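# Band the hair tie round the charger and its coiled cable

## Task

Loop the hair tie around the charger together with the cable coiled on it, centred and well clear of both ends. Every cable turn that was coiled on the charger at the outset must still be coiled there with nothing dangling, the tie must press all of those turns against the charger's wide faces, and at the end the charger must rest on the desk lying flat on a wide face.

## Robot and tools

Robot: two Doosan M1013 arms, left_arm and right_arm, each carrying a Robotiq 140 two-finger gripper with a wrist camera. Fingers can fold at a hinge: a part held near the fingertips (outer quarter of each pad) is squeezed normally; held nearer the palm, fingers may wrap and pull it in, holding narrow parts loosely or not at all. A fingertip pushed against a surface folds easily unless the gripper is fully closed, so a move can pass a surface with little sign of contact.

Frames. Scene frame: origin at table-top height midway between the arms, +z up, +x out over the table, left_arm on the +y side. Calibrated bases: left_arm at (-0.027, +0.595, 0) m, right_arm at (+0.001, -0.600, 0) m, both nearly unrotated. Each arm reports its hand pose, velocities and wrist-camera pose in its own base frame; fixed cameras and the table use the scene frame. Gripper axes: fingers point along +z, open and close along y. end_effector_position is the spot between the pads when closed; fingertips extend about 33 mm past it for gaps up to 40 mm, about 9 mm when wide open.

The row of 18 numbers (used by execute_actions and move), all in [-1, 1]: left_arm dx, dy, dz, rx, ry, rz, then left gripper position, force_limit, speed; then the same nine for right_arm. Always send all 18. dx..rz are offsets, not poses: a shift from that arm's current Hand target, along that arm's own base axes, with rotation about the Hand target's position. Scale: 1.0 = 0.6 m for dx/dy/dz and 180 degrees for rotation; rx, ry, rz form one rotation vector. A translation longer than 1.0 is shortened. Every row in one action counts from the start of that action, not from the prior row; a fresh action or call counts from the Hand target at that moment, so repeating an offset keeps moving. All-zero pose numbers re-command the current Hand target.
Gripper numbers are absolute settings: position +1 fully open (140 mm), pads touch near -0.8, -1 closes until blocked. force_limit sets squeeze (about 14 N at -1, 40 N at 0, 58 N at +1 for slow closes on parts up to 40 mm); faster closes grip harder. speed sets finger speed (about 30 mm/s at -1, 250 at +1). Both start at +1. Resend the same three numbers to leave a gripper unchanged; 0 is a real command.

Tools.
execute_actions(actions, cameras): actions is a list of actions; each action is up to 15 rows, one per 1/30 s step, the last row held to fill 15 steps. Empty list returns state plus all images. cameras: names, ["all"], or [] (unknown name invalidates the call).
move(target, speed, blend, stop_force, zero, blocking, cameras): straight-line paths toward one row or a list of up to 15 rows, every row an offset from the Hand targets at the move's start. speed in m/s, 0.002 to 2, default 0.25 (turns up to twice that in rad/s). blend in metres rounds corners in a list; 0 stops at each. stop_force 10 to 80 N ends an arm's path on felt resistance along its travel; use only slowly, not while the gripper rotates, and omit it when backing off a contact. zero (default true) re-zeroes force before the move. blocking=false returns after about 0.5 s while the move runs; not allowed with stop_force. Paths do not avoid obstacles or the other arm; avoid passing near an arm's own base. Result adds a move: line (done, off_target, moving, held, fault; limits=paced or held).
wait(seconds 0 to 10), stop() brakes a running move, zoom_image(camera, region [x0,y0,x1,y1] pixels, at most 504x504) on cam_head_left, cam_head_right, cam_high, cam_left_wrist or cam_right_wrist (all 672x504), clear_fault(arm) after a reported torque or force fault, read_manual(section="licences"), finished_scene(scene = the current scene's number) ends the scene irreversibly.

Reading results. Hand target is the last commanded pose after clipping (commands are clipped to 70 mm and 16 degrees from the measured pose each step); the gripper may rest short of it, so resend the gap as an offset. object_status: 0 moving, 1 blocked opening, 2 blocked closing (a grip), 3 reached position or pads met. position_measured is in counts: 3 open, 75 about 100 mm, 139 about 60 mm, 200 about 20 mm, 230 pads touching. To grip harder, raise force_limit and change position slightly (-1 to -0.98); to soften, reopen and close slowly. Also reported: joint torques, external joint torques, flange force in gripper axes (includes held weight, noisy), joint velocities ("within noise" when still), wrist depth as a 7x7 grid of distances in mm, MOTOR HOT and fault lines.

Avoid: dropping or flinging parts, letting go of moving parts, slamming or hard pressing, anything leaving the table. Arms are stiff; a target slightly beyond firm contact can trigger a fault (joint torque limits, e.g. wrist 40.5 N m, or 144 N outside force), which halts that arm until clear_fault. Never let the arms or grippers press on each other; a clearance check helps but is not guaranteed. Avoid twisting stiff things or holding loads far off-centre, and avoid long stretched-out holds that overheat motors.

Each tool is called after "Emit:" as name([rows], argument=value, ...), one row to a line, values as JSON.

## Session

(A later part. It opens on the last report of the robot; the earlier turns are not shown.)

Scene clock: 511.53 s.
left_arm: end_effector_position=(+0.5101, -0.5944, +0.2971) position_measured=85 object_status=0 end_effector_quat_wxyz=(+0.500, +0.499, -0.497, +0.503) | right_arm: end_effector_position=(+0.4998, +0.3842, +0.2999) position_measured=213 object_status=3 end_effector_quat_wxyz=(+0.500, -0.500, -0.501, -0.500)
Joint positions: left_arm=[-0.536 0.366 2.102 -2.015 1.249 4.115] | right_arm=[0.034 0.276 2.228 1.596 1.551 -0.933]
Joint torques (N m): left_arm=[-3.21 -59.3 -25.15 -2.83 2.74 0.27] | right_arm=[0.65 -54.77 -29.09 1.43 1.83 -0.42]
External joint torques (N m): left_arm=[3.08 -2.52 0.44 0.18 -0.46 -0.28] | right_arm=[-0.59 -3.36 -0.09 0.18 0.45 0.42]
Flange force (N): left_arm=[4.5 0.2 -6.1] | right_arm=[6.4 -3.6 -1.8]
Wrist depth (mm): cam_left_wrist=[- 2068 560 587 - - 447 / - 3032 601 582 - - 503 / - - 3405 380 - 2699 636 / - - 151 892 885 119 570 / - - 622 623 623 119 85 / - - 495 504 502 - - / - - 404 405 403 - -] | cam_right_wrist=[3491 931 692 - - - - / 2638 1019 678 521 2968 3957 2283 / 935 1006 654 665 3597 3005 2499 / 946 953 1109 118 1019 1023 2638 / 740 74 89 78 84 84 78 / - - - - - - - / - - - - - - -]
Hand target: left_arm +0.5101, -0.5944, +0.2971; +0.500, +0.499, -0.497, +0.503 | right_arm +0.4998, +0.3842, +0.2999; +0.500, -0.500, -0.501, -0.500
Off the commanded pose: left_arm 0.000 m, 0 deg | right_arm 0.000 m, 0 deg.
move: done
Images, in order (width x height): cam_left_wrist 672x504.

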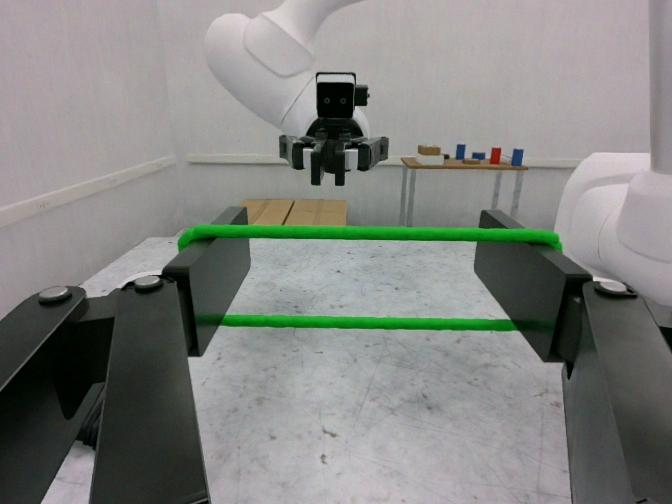

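Emit:
move([
  [0,0.25,0.0,0,0,0,0.35,0,-1,0.1,-0.1,0.05,-0.2,0,0,-0.66,-1,-1],
  [0,0.25,0.0,0,0,0,0.35,0,-1,0.386,-0.34,-0.24,-0.5,0,0,-0.3,-1,-1],
], speed=0.2, cameras=["cam_right_wrist","cam_high"])

Scene clock: 526.27 s.
left_arm: end_effector_position=(+0.5101, -0.4444, +0.2971) position_measured=85 object_status=3 end_effector_quat_wxyz=(+0.500, +0.499, -0.497, +0.503) | right_arm: end_effector_position=(+0.7314, +0.1802, +0.1559) position_measured=167 object_status=0 end_effector_quat_wxyz=(+0.000, +0.707, +0.707, -0.001)
Joint positions: left_arm=[-0.283 0.305 2.198 -1.809 1.406 4.096] | right_arm=[0.196 0.407 1.595 -0.001 1.142 0.196]
Joint torques (N m): left_arm=[-3.22 -51.27 -22.99 -2.45 2.72 0.33] | right_arm=[0.22 -77.14 -38.69 3.73 -0.52 -0.47]
External joint torques (N m): left_arm=[3.32 -2.51 0.58 0.27 -0.47 -0.33] | right_arm=[-0.21 -3.65 -0.2 0.3 0.51 0.47]
Flange force (N): left_arm=[4.8 1.8 -6.9] | right_arm=[-0.7 -4.5 -3.5]
Wrist depth (mm): cam_left_wrist=[2406 600 640 3074 3816 - 542 / - 1892 - - - 2837 572 / - 1799 665 - 3952 811 611 / - - 150 885 889 128 669 / - - 593 620 620 118 85 / - - 503 502 498 - - / - - 401 386 408 - -] | cam_right_wrist=[264 264 263 261 263 262 261 / 279 280 276 278 277 277 277 / 296 295 296 291 293 292 294 / 316 312 131 310 132 308 310 / - 89 78 334 326 79 90 / - 73 - 360 359 - 70 / - 70 - 390 - - -]
Hand target: left_arm +0.5101, -0.4444, +0.2971; +0.500, +0.499, -0.497, +0.503 | right_arm +0.7314, +0.1802, +0.1559; +0.000, +0.707, +0.707, -0.001
Off the commanded pose: left_arm 0.000 m, 0 deg | right_arm 0.000 m, 0 deg.
move: done
Images, in order (width x height): cam_high 672x504, cam_right_wrist 672x504.

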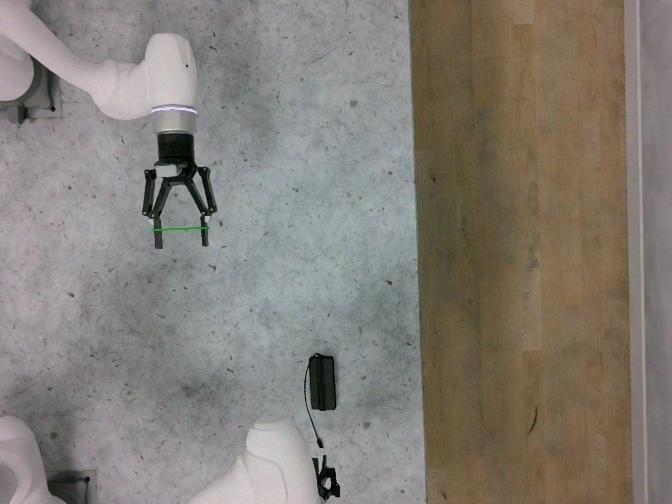

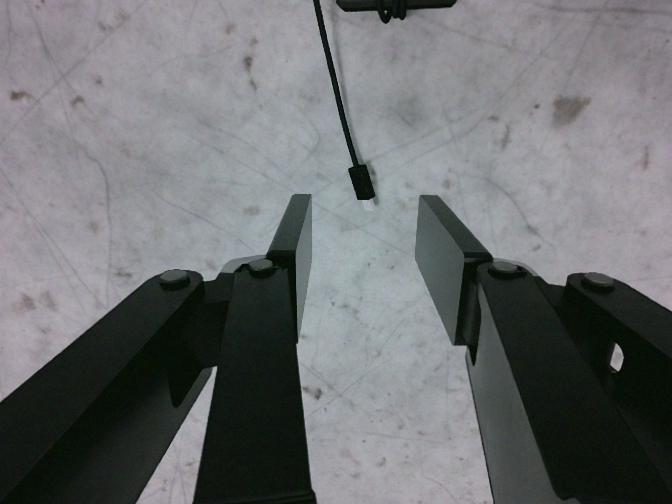

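Emit:
move([
  [0,0,0,0,0,0,0.35,0,-1,0.0067,0.002,-0.2015,0,0,0,-0.3,-1,-1],
  [0,0,0,0,0,0,0.35,0,-1,0.0067,0.002,-0.2015,0,0,0,-1,-1,-1],
  [0,0,0,0,0,0,0.35,0,-1,0.0067,0.01,-0.11,0,0,0,-1,-1,-1],
  [0,0,0,0,0,0,0.35,0,-1,0.025,0.01,-0.11,0,0,0,-1,-1,-1],
], speed=0.08, cameras=["cam_right_wrist"])

Scene clock: 540.07 s.
left_arm: end_effector_position=(+0.5101, -0.4444, +0.2971) position_measured=85 object_status=3 end_effector_quat_wxyz=(+0.500, +0.499, -0.497, +0.503) | right_arm: end_effector_position=(+0.7464, +0.1862, +0.0900) position_measured=221 object_status=2 end_effector_quat_wxyz=(+0.000, +0.707, +0.707, -0.001)
Joint positions: left_arm=[-0.283 0.305 2.198 -1.809 1.406 4.096] | right_arm=[0.2 0.479 1.618 -0.001 1.047 0.199]
Joint torques (N m): left_arm=[-3.19 -51.39 -22.83 -2.41 2.73 0.35] | right_arm=[0.64 -82.64 -37.24 3.53 -0.55 -0.44]
External joint torques (N m): left_arm=[3.19 -2.33 0.38 0.23 -0.48 -0.35] | right_arm=[-0.73 -2.79 0.3 0.3 0.54 0.44]
Flange force (N): left_arm=[4.6 1.3 -6.5] | right_arm=[-1.4 -3.9 -2.9]
Wrist depth (mm): cam_left_wrist=[2088 412 493 - - - 538 / - 576 627 3032 3208 - 573 / 2191 2088 694 3458 2991 842 610 / - - 150 882 900 128 653 / - - 616 629 622 118 85 / - - 501 505 501 - - / - - 404 402 403 - -] | cam_right_wrist=[204 203 203 202 201 201 201 / 215 215 214 214 214 213 213 / 228 228 227 224 227 226 225 / 242 242 240 113 235 238 241 / 259 252 83 78 89 83 249 / - - - - - 77 - / - - - - - - -]
Hand target: left_arm +0.5101, -0.4444, +0.2971; +0.500, +0.499, -0.497, +0.503 | right_arm +0.7464, +0.1862, +0.0899; +0.000, +0.707, +0.707, -0.001
Off the commanded pose: left_arm 0.000 m, 0 deg | right_arm 0.000 m, 0 deg.
move: done
Images, in order (width x height): cam_right_wrist 672x504.

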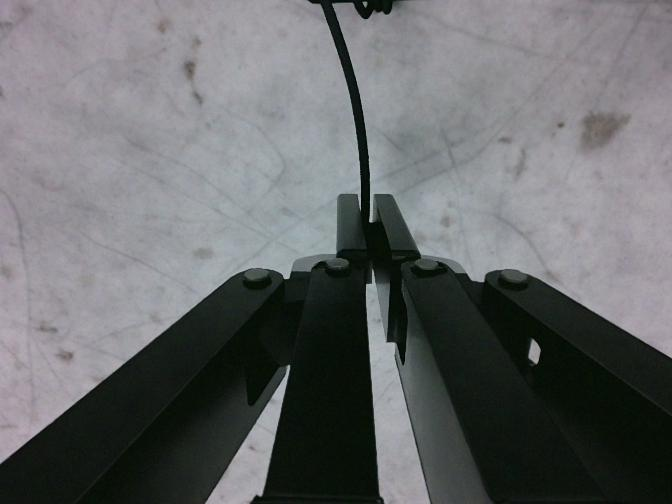

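Emit:
move(target=[0,0,0,0,0,0,0.35,0,-1,0.025,-0.01,0.02,0,0,0,-1,-1,-1], speed=0.05, cameras=["cam_right_wrist","cam_high","cam_head_right"])

Emit:
zoom_image(camera="cam_high", region=[260, 320, 380, 460])

Emit:
zoom_image(camera="cam_right_wrist", region=[236, 0, 486, 250])

Scene clock: 546.07 s.
left_arm: end_effector_position=(+0.5101, -0.4444, +0.2971) position_measured=85 object_status=3 end_effector_quat_wxyz=(+0.500, +0.499, -0.497, +0.503) | right_arm: end_effector_position=(+0.7614, +0.1802, +0.1019) position_measured=221 object_status=2 end_effector_quat_wxyz=(+0.000, +0.707, +0.707, -0.001)
Joint positions: left_arm=[-0.283 0.305 2.198 -1.809 1.406 4.096] | right_arm=[0.189 0.488 1.579 -0.001 1.077 0.188]
Joint torques (N m): left_arm=[-3.16 -51.91 -22.82 -2.41 2.7 0.31] | right_arm=[0.36 -83.54 -37.72 3.54 -0.65 -0.36]
External joint torques (N m): left_arm=[3.19 -1.83 0.34 0.23 -0.45 -0.31] | right_arm=[-0.31 -3.27 0.22 0.35 0.64 0.36]
Flange force (N): left_arm=[3.8 0.7 -6.4] | right_arm=[-1.0 -4.5 -3.3]
Wrist depth (mm): cam_left_wrist=[1994 426 470 - - - 522 / 1925 600 3117 - 3032 - 581 / 1785 2149 2951 - 3816 814 625 / - - 150 896 903 128 675 / - - 623 631 622 118 85 / - - 501 500 508 - - / - - 402 404 405 - -] | cam_right_wrist=[215 214 214 213 213 212 213 / 226 227 225 225 225 224 225 / 240 241 239 237 239 239 238 / 256 256 252 109 248 252 253 / 274 265 82 78 89 83 262 / - - - - - 77 - / - - - - - - -]
Hand target: left_arm +0.5101, -0.4444, +0.2971; +0.500, +0.499, -0.497, +0.503 | right_arm +0.7614, +0.1802, +0.1019; +0.000, +0.707, +0.707, -0.001
Off the commanded pose: left_arm 0.000 m, 0 deg | right_arm 0.000 m, 0 deg.
move: done
Images, in order (width x height): cam_head_right 672x504, cam_high 672x504, cam_right_wrist 672x504.

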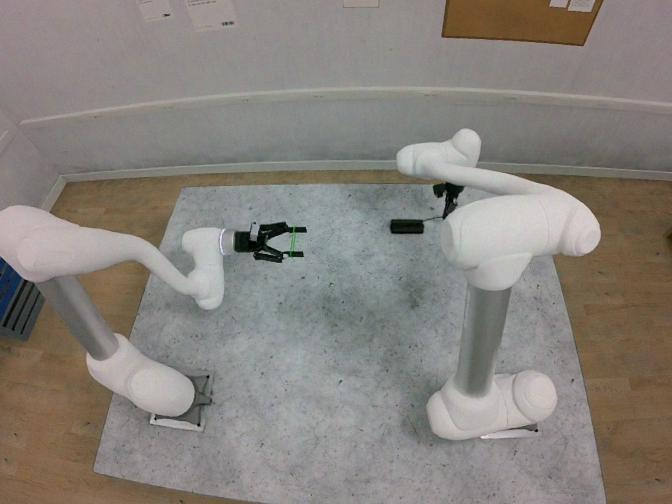

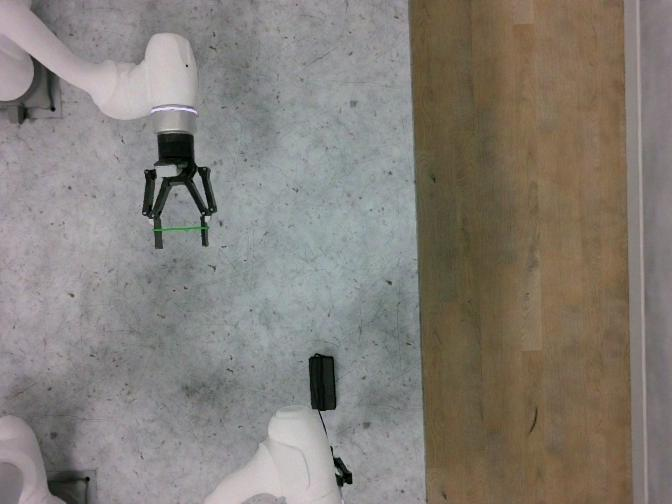

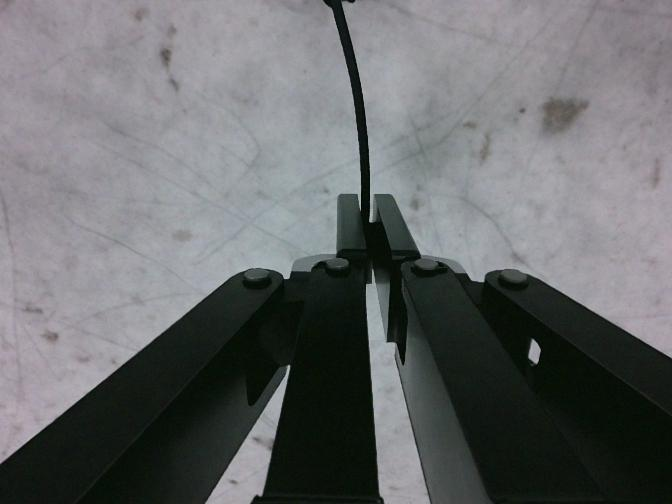

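Scaled by 3.600 from the camera's 672x504 image, which has a finer 960x720 frame.

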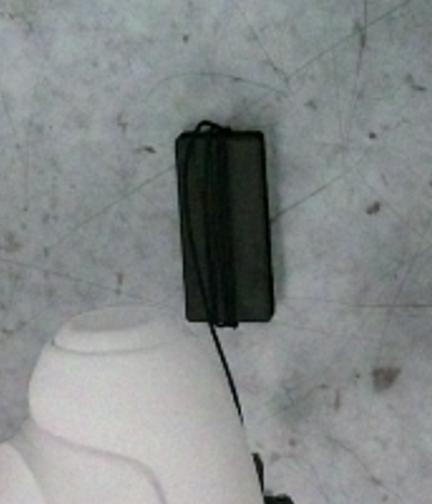

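Scaled by 2.016 from the camera's 672x504 image, which has a finer 960x720 frame.

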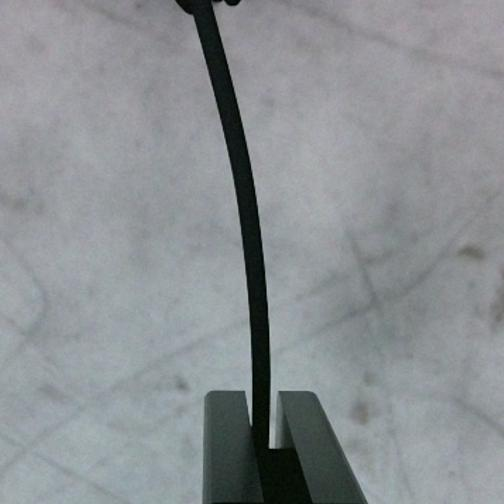

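Emit:
move([
  [0,0,0,0,0,0,0.35,0,-1,0.025,-0.005,-0.03,0,0,0,-1,-1,-1],
  [0,0,0,0,0,0,0.35,0,-1,0.025,-0.005,-0.1,0,0,0,-1,-1,-1],
  [0,0,0,0,0,0,0.35,0,-1,0.025,-0.005,-0.1,0,0,0,-0.5,-1,-1],
  [0,0,0,0,0,0,0.35,0,-1,0.025,-0.005,0.25,0,0,0,-0.5,-1,-1],
], speed=[0.05,0.05,0.05,0.1], cameras=["cam_right_wrist","cam_high"])

Emit:
zoom_image(camera="cam_high", region=[260, 320, 380, 460])

Scene clock: 556.83 s.
left_arm: end_effector_position=(+0.5101, -0.4444, +0.2971) position_measured=85 object_status=3 end_effector_quat_wxyz=(+0.500, +0.499, -0.497, +0.503) | right_arm: end_effector_position=(+0.7764, +0.1772, +0.2519) position_measured=192 object_status=3 end_effector_quat_wxyz=(+0.000, +0.707, +0.707, -0.001)
Joint positions: left_arm=[-0.283 0.305 2.198 -1.809 1.406 4.096] | right_arm=[0.181 0.421 1.391 -0.001 1.331 0.181]
Joint torques (N m): left_arm=[-2.69 -51.44 -22.84 -2.42 2.74 0.35] | right_arm=[0.48 -81.48 -41.27 3.96 -0.43 -0.45]
External joint torques (N m): left_arm=[2.64 -2.3 0.46 0.25 -0.49 -0.35] | right_arm=[-0.5 -2.91 -0.14 0.33 0.42 0.45]
Flange force (N): left_arm=[4.5 1.7 -5.5] | right_arm=[-1.0 -3.9 -2.0]
Wrist depth (mm): cam_left_wrist=[- 593 2837 2991 3513 - 544 / - 669 4176 4340 3303 4256 587 / - 2951 3353 - 3353 832 615 / - 2604 150 882 885 128 640 / - - 622 629 627 118 85 / - - 498 501 505 - - / - - 401 402 406 - -] | cam_right_wrist=[352 352 351 351 350 348 350 / 374 370 371 372 372 369 367 / 397 395 393 386 391 391 404 / 422 420 414 407 131 411 1475 / 445 74 84 432 89 84 80 / - - - 475 - - - / - - - 526 - - -]
Hand target: left_arm +0.5101, -0.4444, +0.2971; +0.500, +0.499, -0.497, +0.503 | right_arm +0.7764, +0.1772, +0.2519; +0.000, +0.707, +0.707, -0.001
Off the commanded pose: left_arm 0.000 m, 0 deg | right_arm 0.000 m, 0 deg.
move: done
Images, in order (width x height): cam_high 672x504, cam_right_wrist 672x504.

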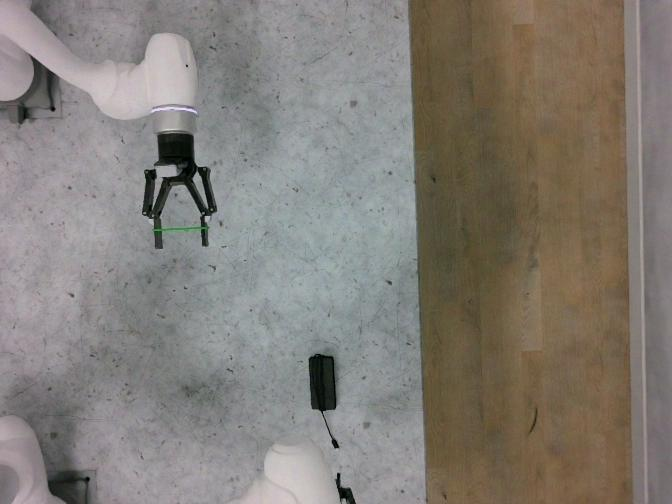

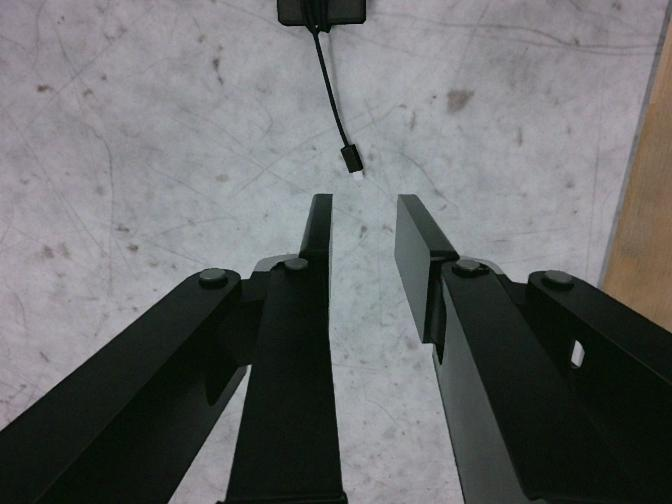

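Scaled by 3.600 from the camera's 672x504 image, which has a finer 960x720 frame.

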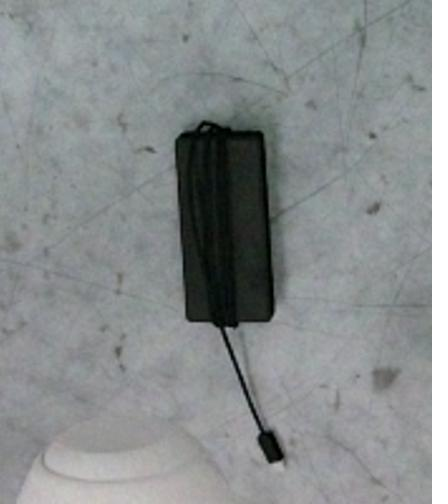

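Emit:
move(target=[0,0,0,0,0,0,0.35,0,-1,-0.0415,0.21,-0.09,0,0,0,0.7,-1,0], speed=0.15, cameras=["cam_right_wrist"])

Scene clock: 562.97 s.
left_arm: end_effector_position=(+0.5101, -0.4444, +0.2971) position_measured=85 object_status=3 end_effector_quat_wxyz=(+0.500, +0.499, -0.497, +0.503) | right_arm: end_effector_position=(+0.7515, +0.3032, +0.1979) position_measured=41 object_status=3 end_effector_quat_wxyz=(+0.000, +0.707, +0.707, -0.001)
Joint positions: left_arm=[-0.283 0.305 2.198 -1.809 1.406 4.096] | right_arm=[0.341 0.468 1.422 0 1.253 0.34]
Joint torques (N m): left_arm=[-2.75 -51.41 -22.84 -2.43 2.73 0.32] | right_arm=[0.2 -84.66 -40.38 3.97 -0.51 -0.5]
External joint torques (N m): left_arm=[2.84 -2.41 0.17 0.23 -0.48 -0.32] | right_arm=[-0.51 -3.79 -0.32 0.24 0.49 0.5]
Flange force (N): left_arm=[4.8 1.3 -5.8] | right_arm=[-1.8 -4.4 -3.1]
Wrist depth (mm): cam_left_wrist=[- 492 3458 - - - 528 / - 535 - - - - 589 / - 570 575 - 3751 829 622 / - - 150 885 900 128 703 / - - 618 623 623 119 85 / - - 501 500 504 - - / - - 402 404 404 - -] | cam_right_wrist=[305 303 302 277 302 301 300 / 320 319 321 293 319 316 317 / 341 340 337 311 337 335 336 / 358 129 360 360 361 151 125 / - 112 385 384 384 384 107 / - 412 411 412 414 412 107 / - 447 450 446 445 440 -]
Hand target: left_arm +0.5101, -0.4444, +0.2971; +0.500, +0.499, -0.497, +0.503 | right_arm +0.7515, +0.3032, +0.1979; +0.000, +0.707, +0.707, -0.001
Off the commanded pose: left_arm 0.000 m, 0 deg | right_arm 0.000 m, 0 deg.
move: done
Images, in order (width x height): cam_right_wrist 672x504.

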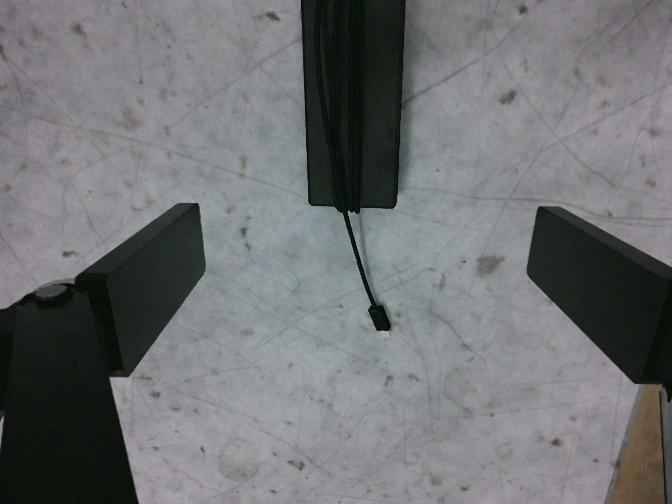

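Emit:
move([
  [0,0,0,0,0,0,0.35,0,-1,0,-0.003,-0.15,0,0,0,0.7,-1,0],
  [0,0,0,0,0,0,0.35,0,-1,0,-0.003,-0.2662,0,0,0,0.7,-1,0],
  [0,0,0,0,0,0,0.35,0,-1,0,-0.003,-0.2662,0,0,0,-1,-0.3,-1],
], speed=[0.2,0.06,0.06], cameras=["cam_right_wrist"])

Scene clock: 575.00 s.
left_arm: end_effector_position=(+0.5101, -0.4444, +0.2971) position_measured=85 object_status=3 end_effector_quat_wxyz=(+0.500, +0.499, -0.497, +0.503) | right_arm: end_effector_position=(+0.7515, +0.3014, +0.0382) position_measured=131 object_status=0 end_effector_quat_wxyz=(+0.000, +0.707, +0.707, -0.001)
Joint positions: left_arm=[-0.283 0.305 2.198 -1.809 1.406 4.096] | right_arm=[0.339 0.578 1.562 0 1.004 0.338]
Joint torques (N m): left_arm=[-2.52 -51.63 -22.8 -2.43 2.8 0.32] | right_arm=[1.06 -85.09 -34.29 3.59 -1.3 -0.39]
External joint torques (N m): left_arm=[2.62 -2.09 0.49 0.27 -0.55 -0.32] | right_arm=[-0.69 -9.47 -1.99 0.18 1.28 0.39]
Flange force (N): left_arm=[4.2 1.6 -5.4] | right_arm=[-3.0 -6.4 -11.4]
Wrist depth (mm): cam_left_wrist=[313 330 411 3208 3074 2912 520 / 1844 351 3303 - - 3162 556 / 2459 560 4517 5147 3074 817 616 / - 586 150 889 903 128 687 / - - 618 616 613 118 84 / - - 500 504 506 - - / - - 402 404 404 - -] | cam_right_wrist=[157 156 154 128 129 155 155 / 165 164 165 128 136 163 163 / 175 174 174 145 145 173 173 / 183 186 130 157 154 126 181 / - 92 116 195 198 109 91 / - - 213 213 212 - 63 / - - - 230 228 - -]
Hand target: left_arm +0.5101, -0.4444, +0.2971; +0.500, +0.499, -0.497, +0.503 | right_arm +0.7515, +0.3014, +0.0382; +0.000, +0.707, +0.707, -0.001
Off the commanded pose: left_arm 0.000 m, 0 deg | right_arm 0.000 m, 0 deg.
move: done
Images, in order (width x height): cam_right_wrist 672x504.

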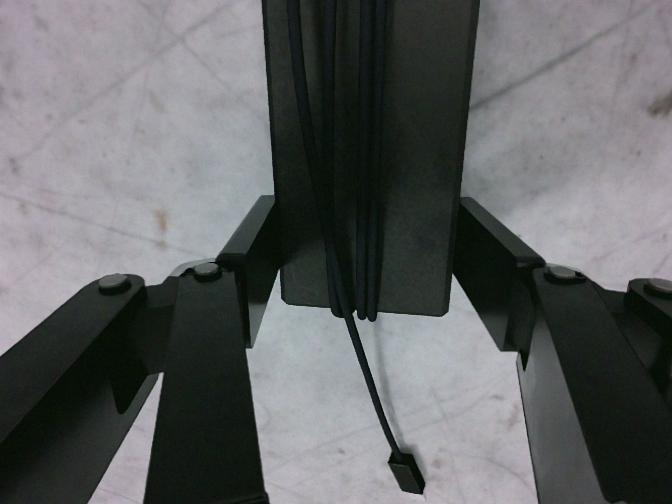

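Emit:
move([
  [0,0,0,0,0,0,0.35,0,-1,0,0,0.2,0,0,0,-1,-0.3,-1],
  [0.03,0.05,0.05,0.111,0,0,0.35,0,-1,-0.426,0.336,0.47,0,0,0,-1,-0.3,-1],
], speed=0.12, cameras=["all"])

Emit:
zoom_image(camera="cam_high", region=[120, 190, 270, 390])

Scene clock: 584.13 s.
left_arm: end_effector_position=(+0.5281, -0.4144, +0.3271) position_measured=85 object_status=3 end_effector_quat_wxyz=(+0.406, +0.579, -0.577, +0.410) | right_arm: end_effector_position=(+0.4960, +0.5030, +0.3202) position_measured=131 object_status=2 end_effector_quat_wxyz=(+0.000, +0.707, +0.707, -0.001)
Joint positions: left_arm=[-0.254 0.133 2.066 -1.431 1.167 3.699] | right_arm=[0.743 0.255 1.496 0.001 1.393 0.743]
Joint torques (N m): left_arm=[-2.97 -44.35 -32.64 -1.91 1.87 0.25] | right_arm=[0.14 -67.8 -43.79 4.03 -0.46 -0.46]
External joint torques (N m): left_arm=[2.98 -1.66 0.49 0.36 -0.49 -0.25] | right_arm=[-0.05 -1.23 1.56 0.34 0.43 0.46]
Flange force (N): left_arm=[0.1 1.9 -6.0] | right_arm=[-3.1 -3.9 1.2]
Wrist depth (mm): cam_left_wrist=[1799 2573 - 2912 2802 2604 719 / - 1123 1090 293 1025 900 733 / - 799 805 802 805 802 802 / 636 661 151 629 608 128 642 / - - 503 504 509 118 85 / - - 450 447 450 - - / - - 392 394 394 - -] | cam_right_wrist=[420 416 407 132 130 414 411 / 440 443 434 131 137 437 436 / 467 469 464 139 146 456 460 / 499 489 118 158 154 126 492 / - 92 116 528 528 109 90 / - - 565 572 568 - 63 / - - 617 615 610 - -]
Hand target: left_arm +0.5281, -0.4144, +0.3271; +0.406, +0.579, -0.577, +0.410 | right_arm +0.4959, +0.5030, +0.3202; +0.000, +0.707, +0.707, -0.001
Off the commanded pose: left_arm 0.000 m, 0 deg | right_arm 0.000 m, 0 deg.
move: done

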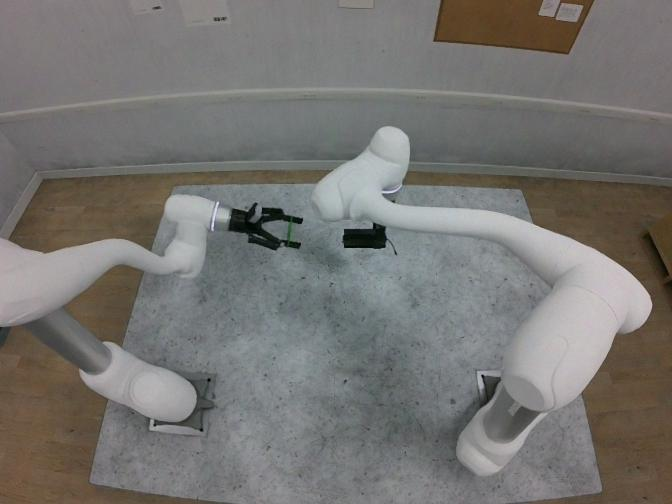

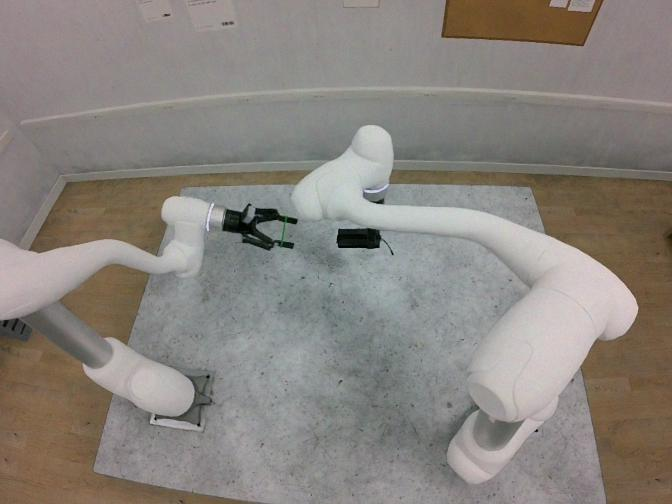

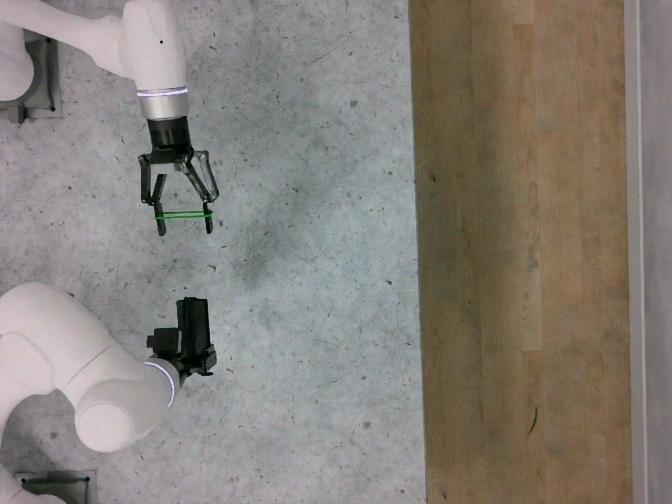

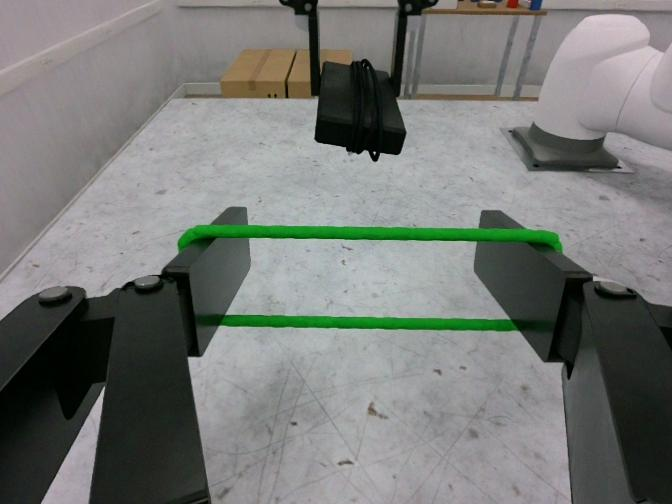

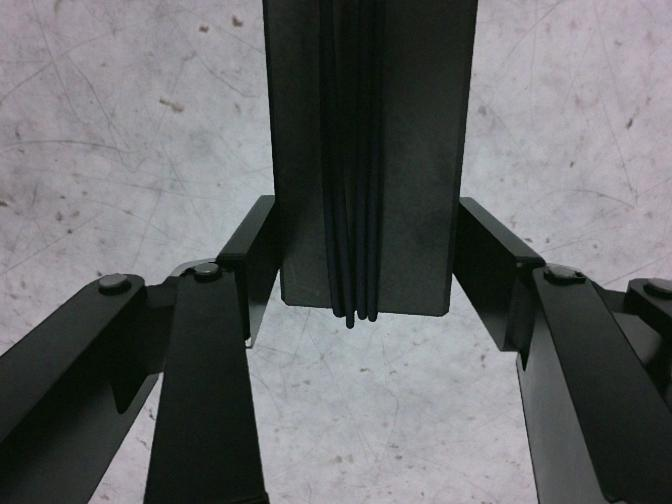

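Scaled by 2.520 from the camera's 672x504 image, which has a finer 960x720 frame.

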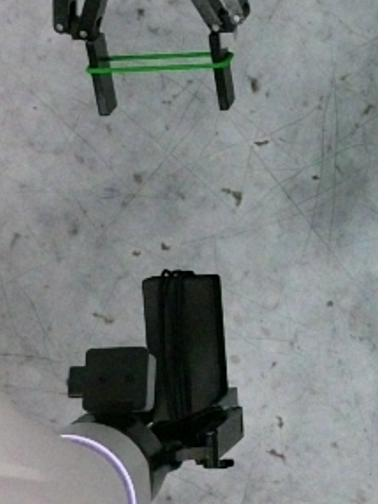

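Emit:
move(target=[-0.005,-0.231,-0.024,0,0,0,0.35,0,-1,0,0,0,0,0,0,-1,-0.3,-1], speed=0.1, cameras=["cam_left_wrist","cam_right_wrist","cam_high"])

Emit:
zoom_image(camera="cam_left_wrist", region=[176, 50, 576, 350])

Emit:
zoom_image(camera="cam_high", region=[120, 190, 270, 390])

Scene clock: 603.87 s.
left_arm: end_effector_position=(+0.5251, -0.5530, +0.3127) position_measured=85 object_status=3 end_effector_quat_wxyz=(+0.406, +0.579, -0.577, +0.410) | right_arm: end_effector_position=(+0.4959, +0.5030, +0.3202) position_measured=131 object_status=2 end_effector_quat_wxyz=(+0.000, +0.707, +0.707, -0.001)
Joint positions: left_arm=[-0.49 0.207 2.007 -1.572 0.977 3.701] | right_arm=[0.743 0.255 1.496 0 1.393 0.743]
Joint torques (N m): left_arm=[-2.46 -51.57 -32.64 -2.12 2.02 0.35] | right_arm=[0.84 -68.08 -43.88 4.15 -0.62 -0.43]
External joint torques (N m): left_arm=[2.59 -2.14 0.3 0.29 -0.64 -0.35] | right_arm=[-0.77 -0.83 1.69 0.22 0.59 0.43]
Flange force (N): left_arm=[1.4 1.2 -5.7] | right_arm=[-3.6 -2.8 1.2]
Wrist depth (mm): cam_left_wrist=[- 2732 213 2282 209 2837 2837 / - 1049 1020 253 1006 966 632 / 712 766 774 188 740 782 738 / 613 642 150 566 177 128 618 / - - 478 491 486 118 85 / - - 437 435 437 432 - / - - 380 382 379 - -] | cam_right_wrist=[414 416 405 132 130 414 411 / 440 436 437 130 137 436 440 / 465 465 469 139 145 460 463 / 501 488 118 158 154 126 484 / - 92 116 533 529 109 90 / - - 571 568 564 - 63 / - - 615 612 612 - -]
Hand target: left_arm +0.5251, -0.5530, +0.3127; +0.406, +0.579, -0.577, +0.410 | right_arm +0.4959, +0.5030, +0.3202; +0.000, +0.707, +0.707, -0.001
Off the commanded pose: left_arm 0.000 m, 0 deg | right_arm 0.000 m, 0 deg.
move: done
Images, in order (width x height): cam_high 672x504, cam_left_wrist 672x504, cam_right_wrist 672x504.

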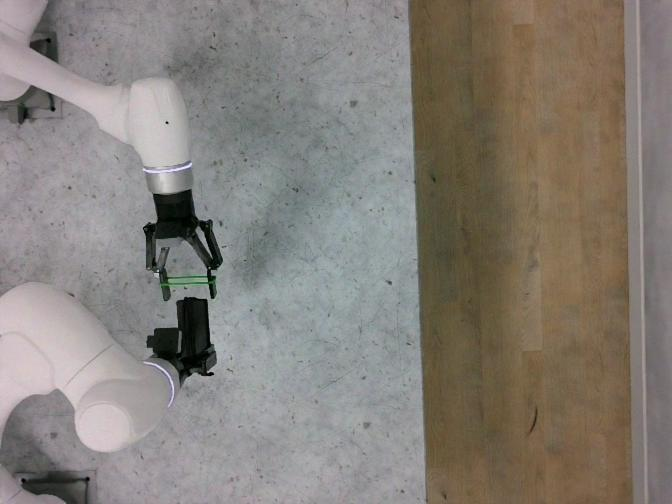

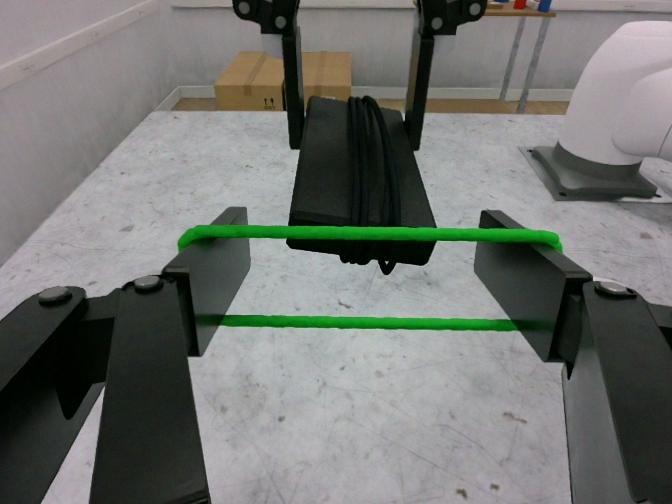

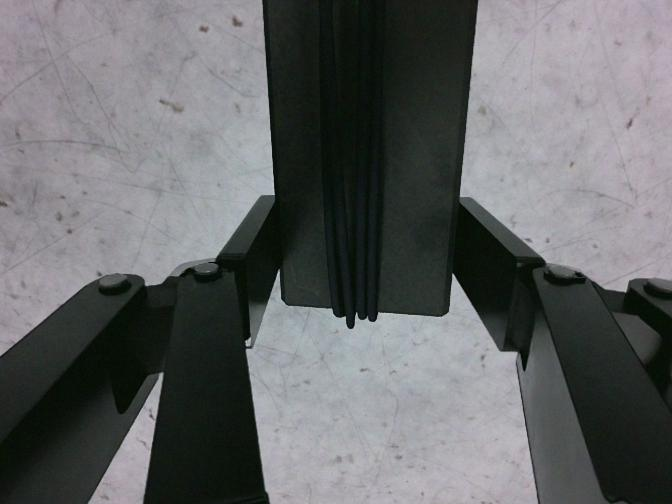

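Scaled by 1.260 from the camera's 672x504 image, which has a finer 960x720 frame.

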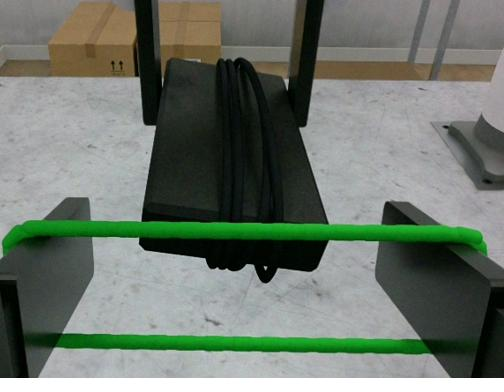

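Scaled by 2.520 from the camera's 672x504 image, which has a finer 960x720 frame.

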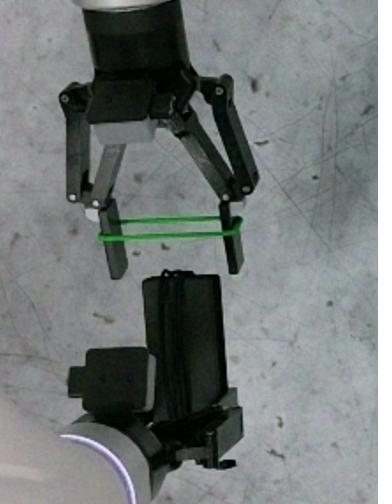

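Emit:
move(target=[0,-0.0377,-0.0137,0,0,0,0.35,0,-1,0,0,0,0,0,0,-1,-0.3,-1], speed=0.05, cameras=["cam_left_wrist"])

Emit:
zoom_image(camera="cam_left_wrist", region=[176, 50, 576, 350])

Emit:
move(target=[0,0.0068,-0.0188,0,0,0,0.35,0,-1,0,0,0,0,0,0,-1,-0.3,-1], speed=0.04, cameras=["cam_left_wrist"])

Emit:
zoom_image(camera="cam_left_wrist", region=[176, 50, 576, 350])

Scene clock: 611.93 s.
left_arm: end_effector_position=(+0.5251, -0.5756, +0.3045) position_measured=85 object_status=3 end_effector_quat_wxyz=(+0.406, +0.579, -0.577, +0.410) | right_arm: end_effector_position=(+0.4959, +0.5030, +0.3202) position_measured=131 object_status=2 end_effector_quat_wxyz=(+0.000, +0.707, +0.707, -0.001)
Joint positions: left_arm=[-0.524 0.229 1.996 -1.601 0.95 3.715] | right_arm=[0.743 0.255 1.496 0 1.393 0.743]
Joint torques (N m): left_arm=[-4.13 -53.49 -32.4 -2.2 1.89 0.38] | right_arm=[0.57 -68.1 -43.97 4.12 -0.59 -0.46]
External joint torques (N m): left_arm=[4.21 -2.49 0.02 0.29 -0.48 -0.39] | right_arm=[-0.51 -0.68 1.84 0.24 0.55 0.46]
Flange force (N): left_arm=[1.3 -0.6 -8.3] | right_arm=[-3.3 -3.2 1.5]
Wrist depth (mm): cam_left_wrist=[- 2732 187 2330 191 2951 638 / - 3074 962 214 918 954 634 / 1941 753 758 178 730 771 707 / 608 629 136 146 151 128 603 / - - 469 484 482 118 85 / - - 424 426 425 428 - / - - 372 372 371 - -] | cam_right_wrist=[416 417 406 132 130 411 413 / 440 442 435 130 137 437 436 / 470 465 465 139 145 465 460 / 493 489 118 158 154 126 488 / - 92 116 531 526 109 90 / - - 569 560 568 - 64 / - - 613 610 615 - -]
Hand target: left_arm +0.5251, -0.5756, +0.3045; +0.406, +0.579, -0.577, +0.410 | right_arm +0.4959, +0.5030, +0.3202; +0.000, +0.707, +0.707, -0.001
Off the commanded pose: left_arm 0.000 m, 0 deg | right_arm 0.000 m, 0 deg.
move: done
Images, in order (width x height): cam_left_wrist 672x504.

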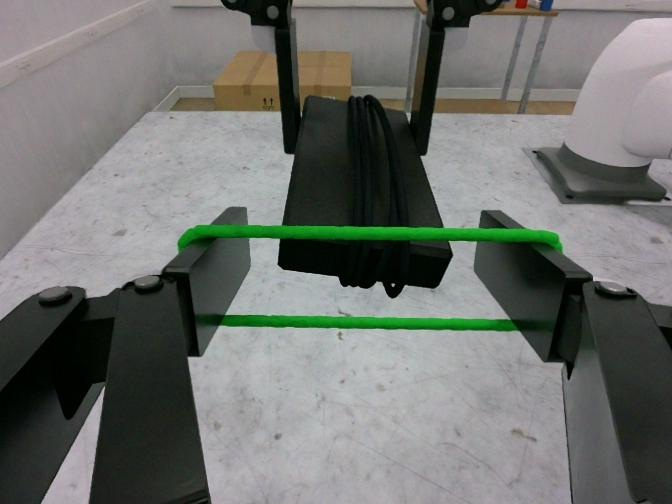

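Scaled by 1.260 from the camera's 672x504 image, which has a finer 960x720 frame.

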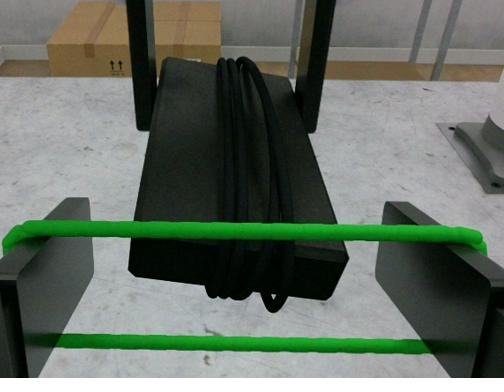

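Scene clock: 612.70 s.
left_arm: end_effector_position=(+0.5251, -0.5716, +0.2932) position_measured=85 object_status=3 end_effector_quat_wxyz=(+0.406, +0.579, -0.577, +0.410) | right_arm: end_effector_position=(+0.4959, +0.5030, +0.3202) position_measured=131 object_status=2 end_effector_quat_wxyz=(+0.000, +0.707, +0.707, -0.001)
Joint positions: left_arm=[-0.518 0.239 2.009 -1.613 0.956 3.743] | right_arm=[0.743 0.255 1.496 0 1.393 0.743]
Joint torques (N m): left_arm=[-2.95 -53.8 -32 -2.09 1.95 0.32] | right_arm=[0.32 -67.94 -43.93 4.11 -0.64 -0.47]
External joint torques (N m): left_arm=[3.05 -2.27 0.66 0.2 -0.48 -0.32] | right_arm=[-0.21 -0.67 1.82 0.26 0.6 0.47]
Flange force (N): left_arm=[0.9 1.3 -6.7] | right_arm=[-2.9 -3.4 1.4]
Wrist depth (mm): cam_left_wrist=[1814 2573 2951 3162 192 1892 613 / 1941 954 992 202 871 2732 642 / 1729 745 745 154 182 743 703 / 584 611 149 545 157 128 587 / - - 454 475 473 118 85 / - - 414 412 412 414 - / - - 360 362 362 - -] | cam_right_wrist=[418 416 407 132 130 411 414 / 443 440 436 129 137 437 433 / 466 468 465 139 145 463 462 / 500 489 117 158 154 126 485 / - 92 116 530 525 109 90 / - - 571 575 564 - 63 / - - 610 618 613 - -]
Hand target: left_arm +0.5251, -0.5716, +0.2932; +0.406, +0.579, -0.577, +0.410 | right_arm +0.4959, +0.5030, +0.3202; +0.000, +0.707, +0.707, -0.001
Off the commanded pose: left_arm 0.000 m, 0 deg | right_arm 0.000 m, 0 deg.
move: done
Images, in order (width x height): cam_left_wrist 672x504.

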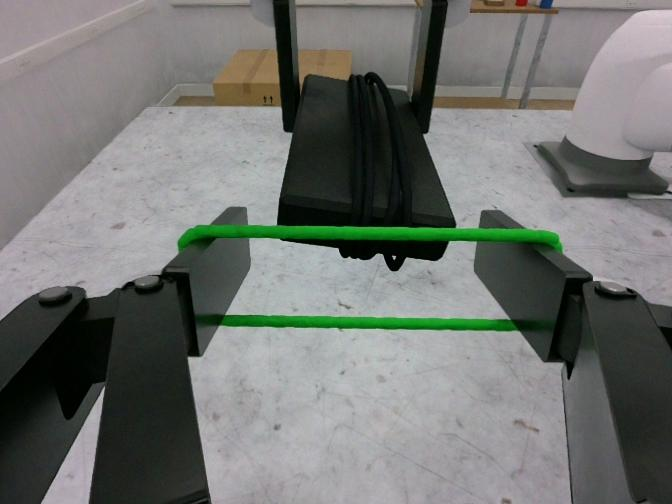

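Scaled by 1.260 from the camera's 672x504 image, which has a finer 960x720 frame.

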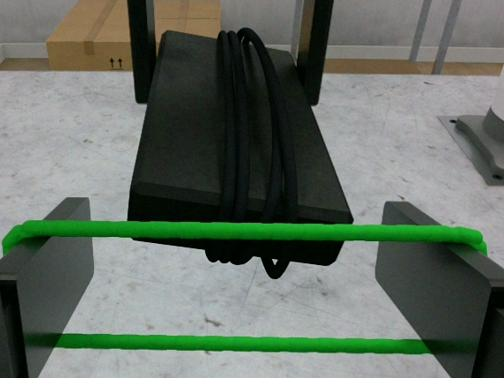

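Emit:
wait(seconds=0.1, cameras=["cam_high","cam_head_left"])

Emit:
zoom_image(camera="cam_high", region=[120, 220, 240, 380])

Emit:
zoom_image(camera="cam_head_left", region=[250, 180, 410, 280])

Scene clock: 621.10 s.
left_arm: end_effector_position=(+0.5251, -0.5716, +0.2932) position_measured=85 object_status=3 end_effector_quat_wxyz=(+0.406, +0.579, -0.577, +0.410) | right_arm: end_effector_position=(+0.4959, +0.5030, +0.3202) position_measured=131 object_status=2 end_effector_quat_wxyz=(+0.000, +0.707, +0.707, -0.001)
Joint positions: left_arm=[-0.518 0.239 2.009 -1.613 0.956 3.743] | right_arm=[0.743 0.255 1.496 0 1.393 0.743]
Joint torques (N m): left_arm=[-2.92 -53.42 -31.85 -2.18 1.99 0.3] | right_arm=[0.28 -68.12 -43.93 4.12 -0.6 -0.41]
External joint torques (N m): left_arm=[2.87 -2.6 0.49 0.28 -0.52 -0.3] | right_arm=[-0.24 -1.64 1.49 0.28 0.58 0.41]
Flange force (N): left_arm=[1.5 1.5 -6.7] | right_arm=[-3.7 -3.9 0.7]
Wrist depth (mm): cam_left_wrist=[1892 2515 2766 2330 199 2951 620 / 2802 2088 1001 202 865 930 632 / 689 735 748 154 182 743 700 / 590 611 150 538 151 128 586 / - - 454 468 473 118 85 / - - 414 413 415 415 - / - - 360 360 361 - -] | cam_right_wrist=[416 416 407 132 130 411 410 / 440 440 438 131 137 435 438 / 464 463 466 141 145 460 458 / 498 493 117 158 154 126 485 / - 92 116 530 531 109 90 / - - 572 567 571 - 63 / - - 618 625 613 - -]
Hand target: left_arm +0.5251, -0.5716, +0.2932; +0.406, +0.579, -0.577, +0.410 | right_arm +0.4959, +0.5030, +0.3202; +0.000, +0.707, +0.707, -0.001
Tool commands: left_gripper/position=+0.35 left_gripper/force_limit=+0.0 left_gripper/speed=-1.0 right_gripper/position=-1.0 right_gripper/force_limit=-0.3 right_gripper/speed=-1.0
Off the commanded pose: left_arm 0.000 m, 0 deg | right_arm 0.000 m, 0 deg.
wait: 0.10 s; at rest from the start
Images, in order (width x height): cam_head_left 672x504, cam_high 672x504.

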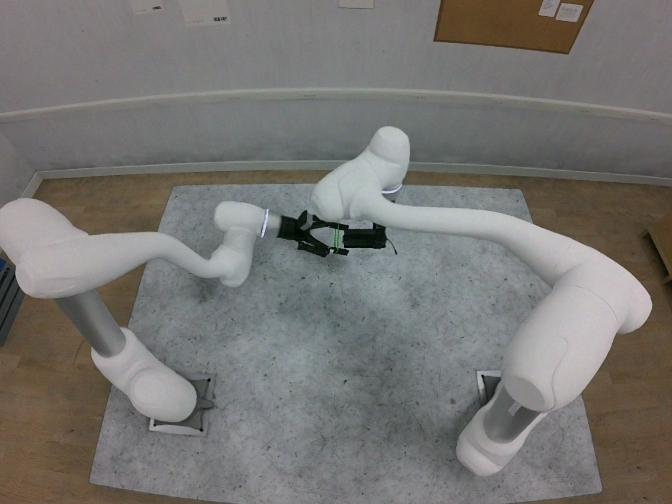

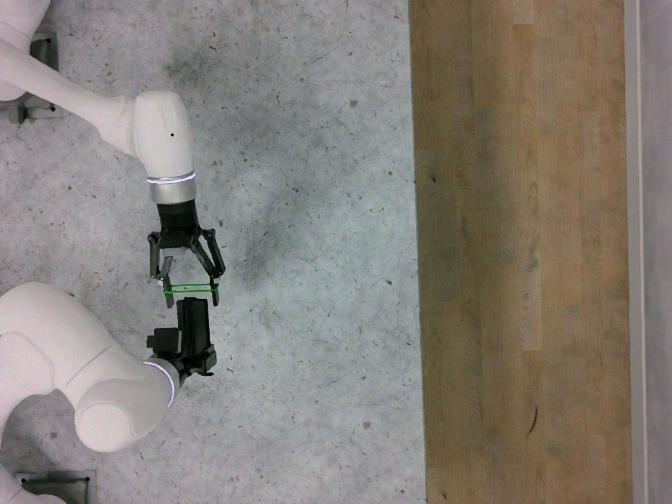

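Scaled by 3.150 from the camera's 672x504 image, which has a finer 960x720 frame.

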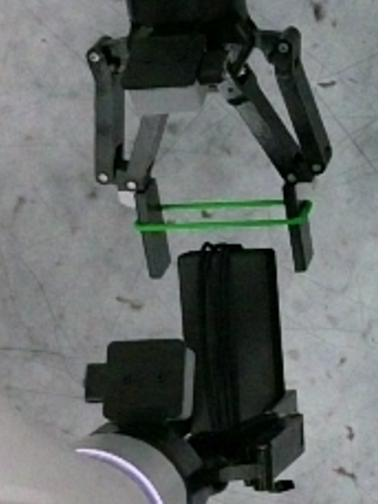

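Scaled by 3.150 from the camera's 672x504 image, which has a finer 960x720 frame.

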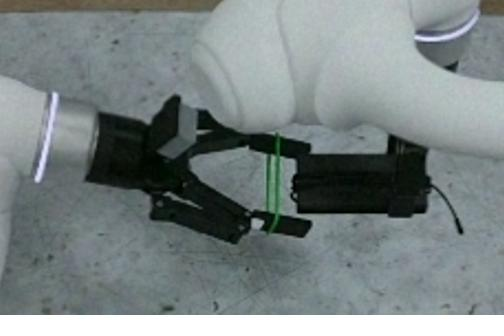

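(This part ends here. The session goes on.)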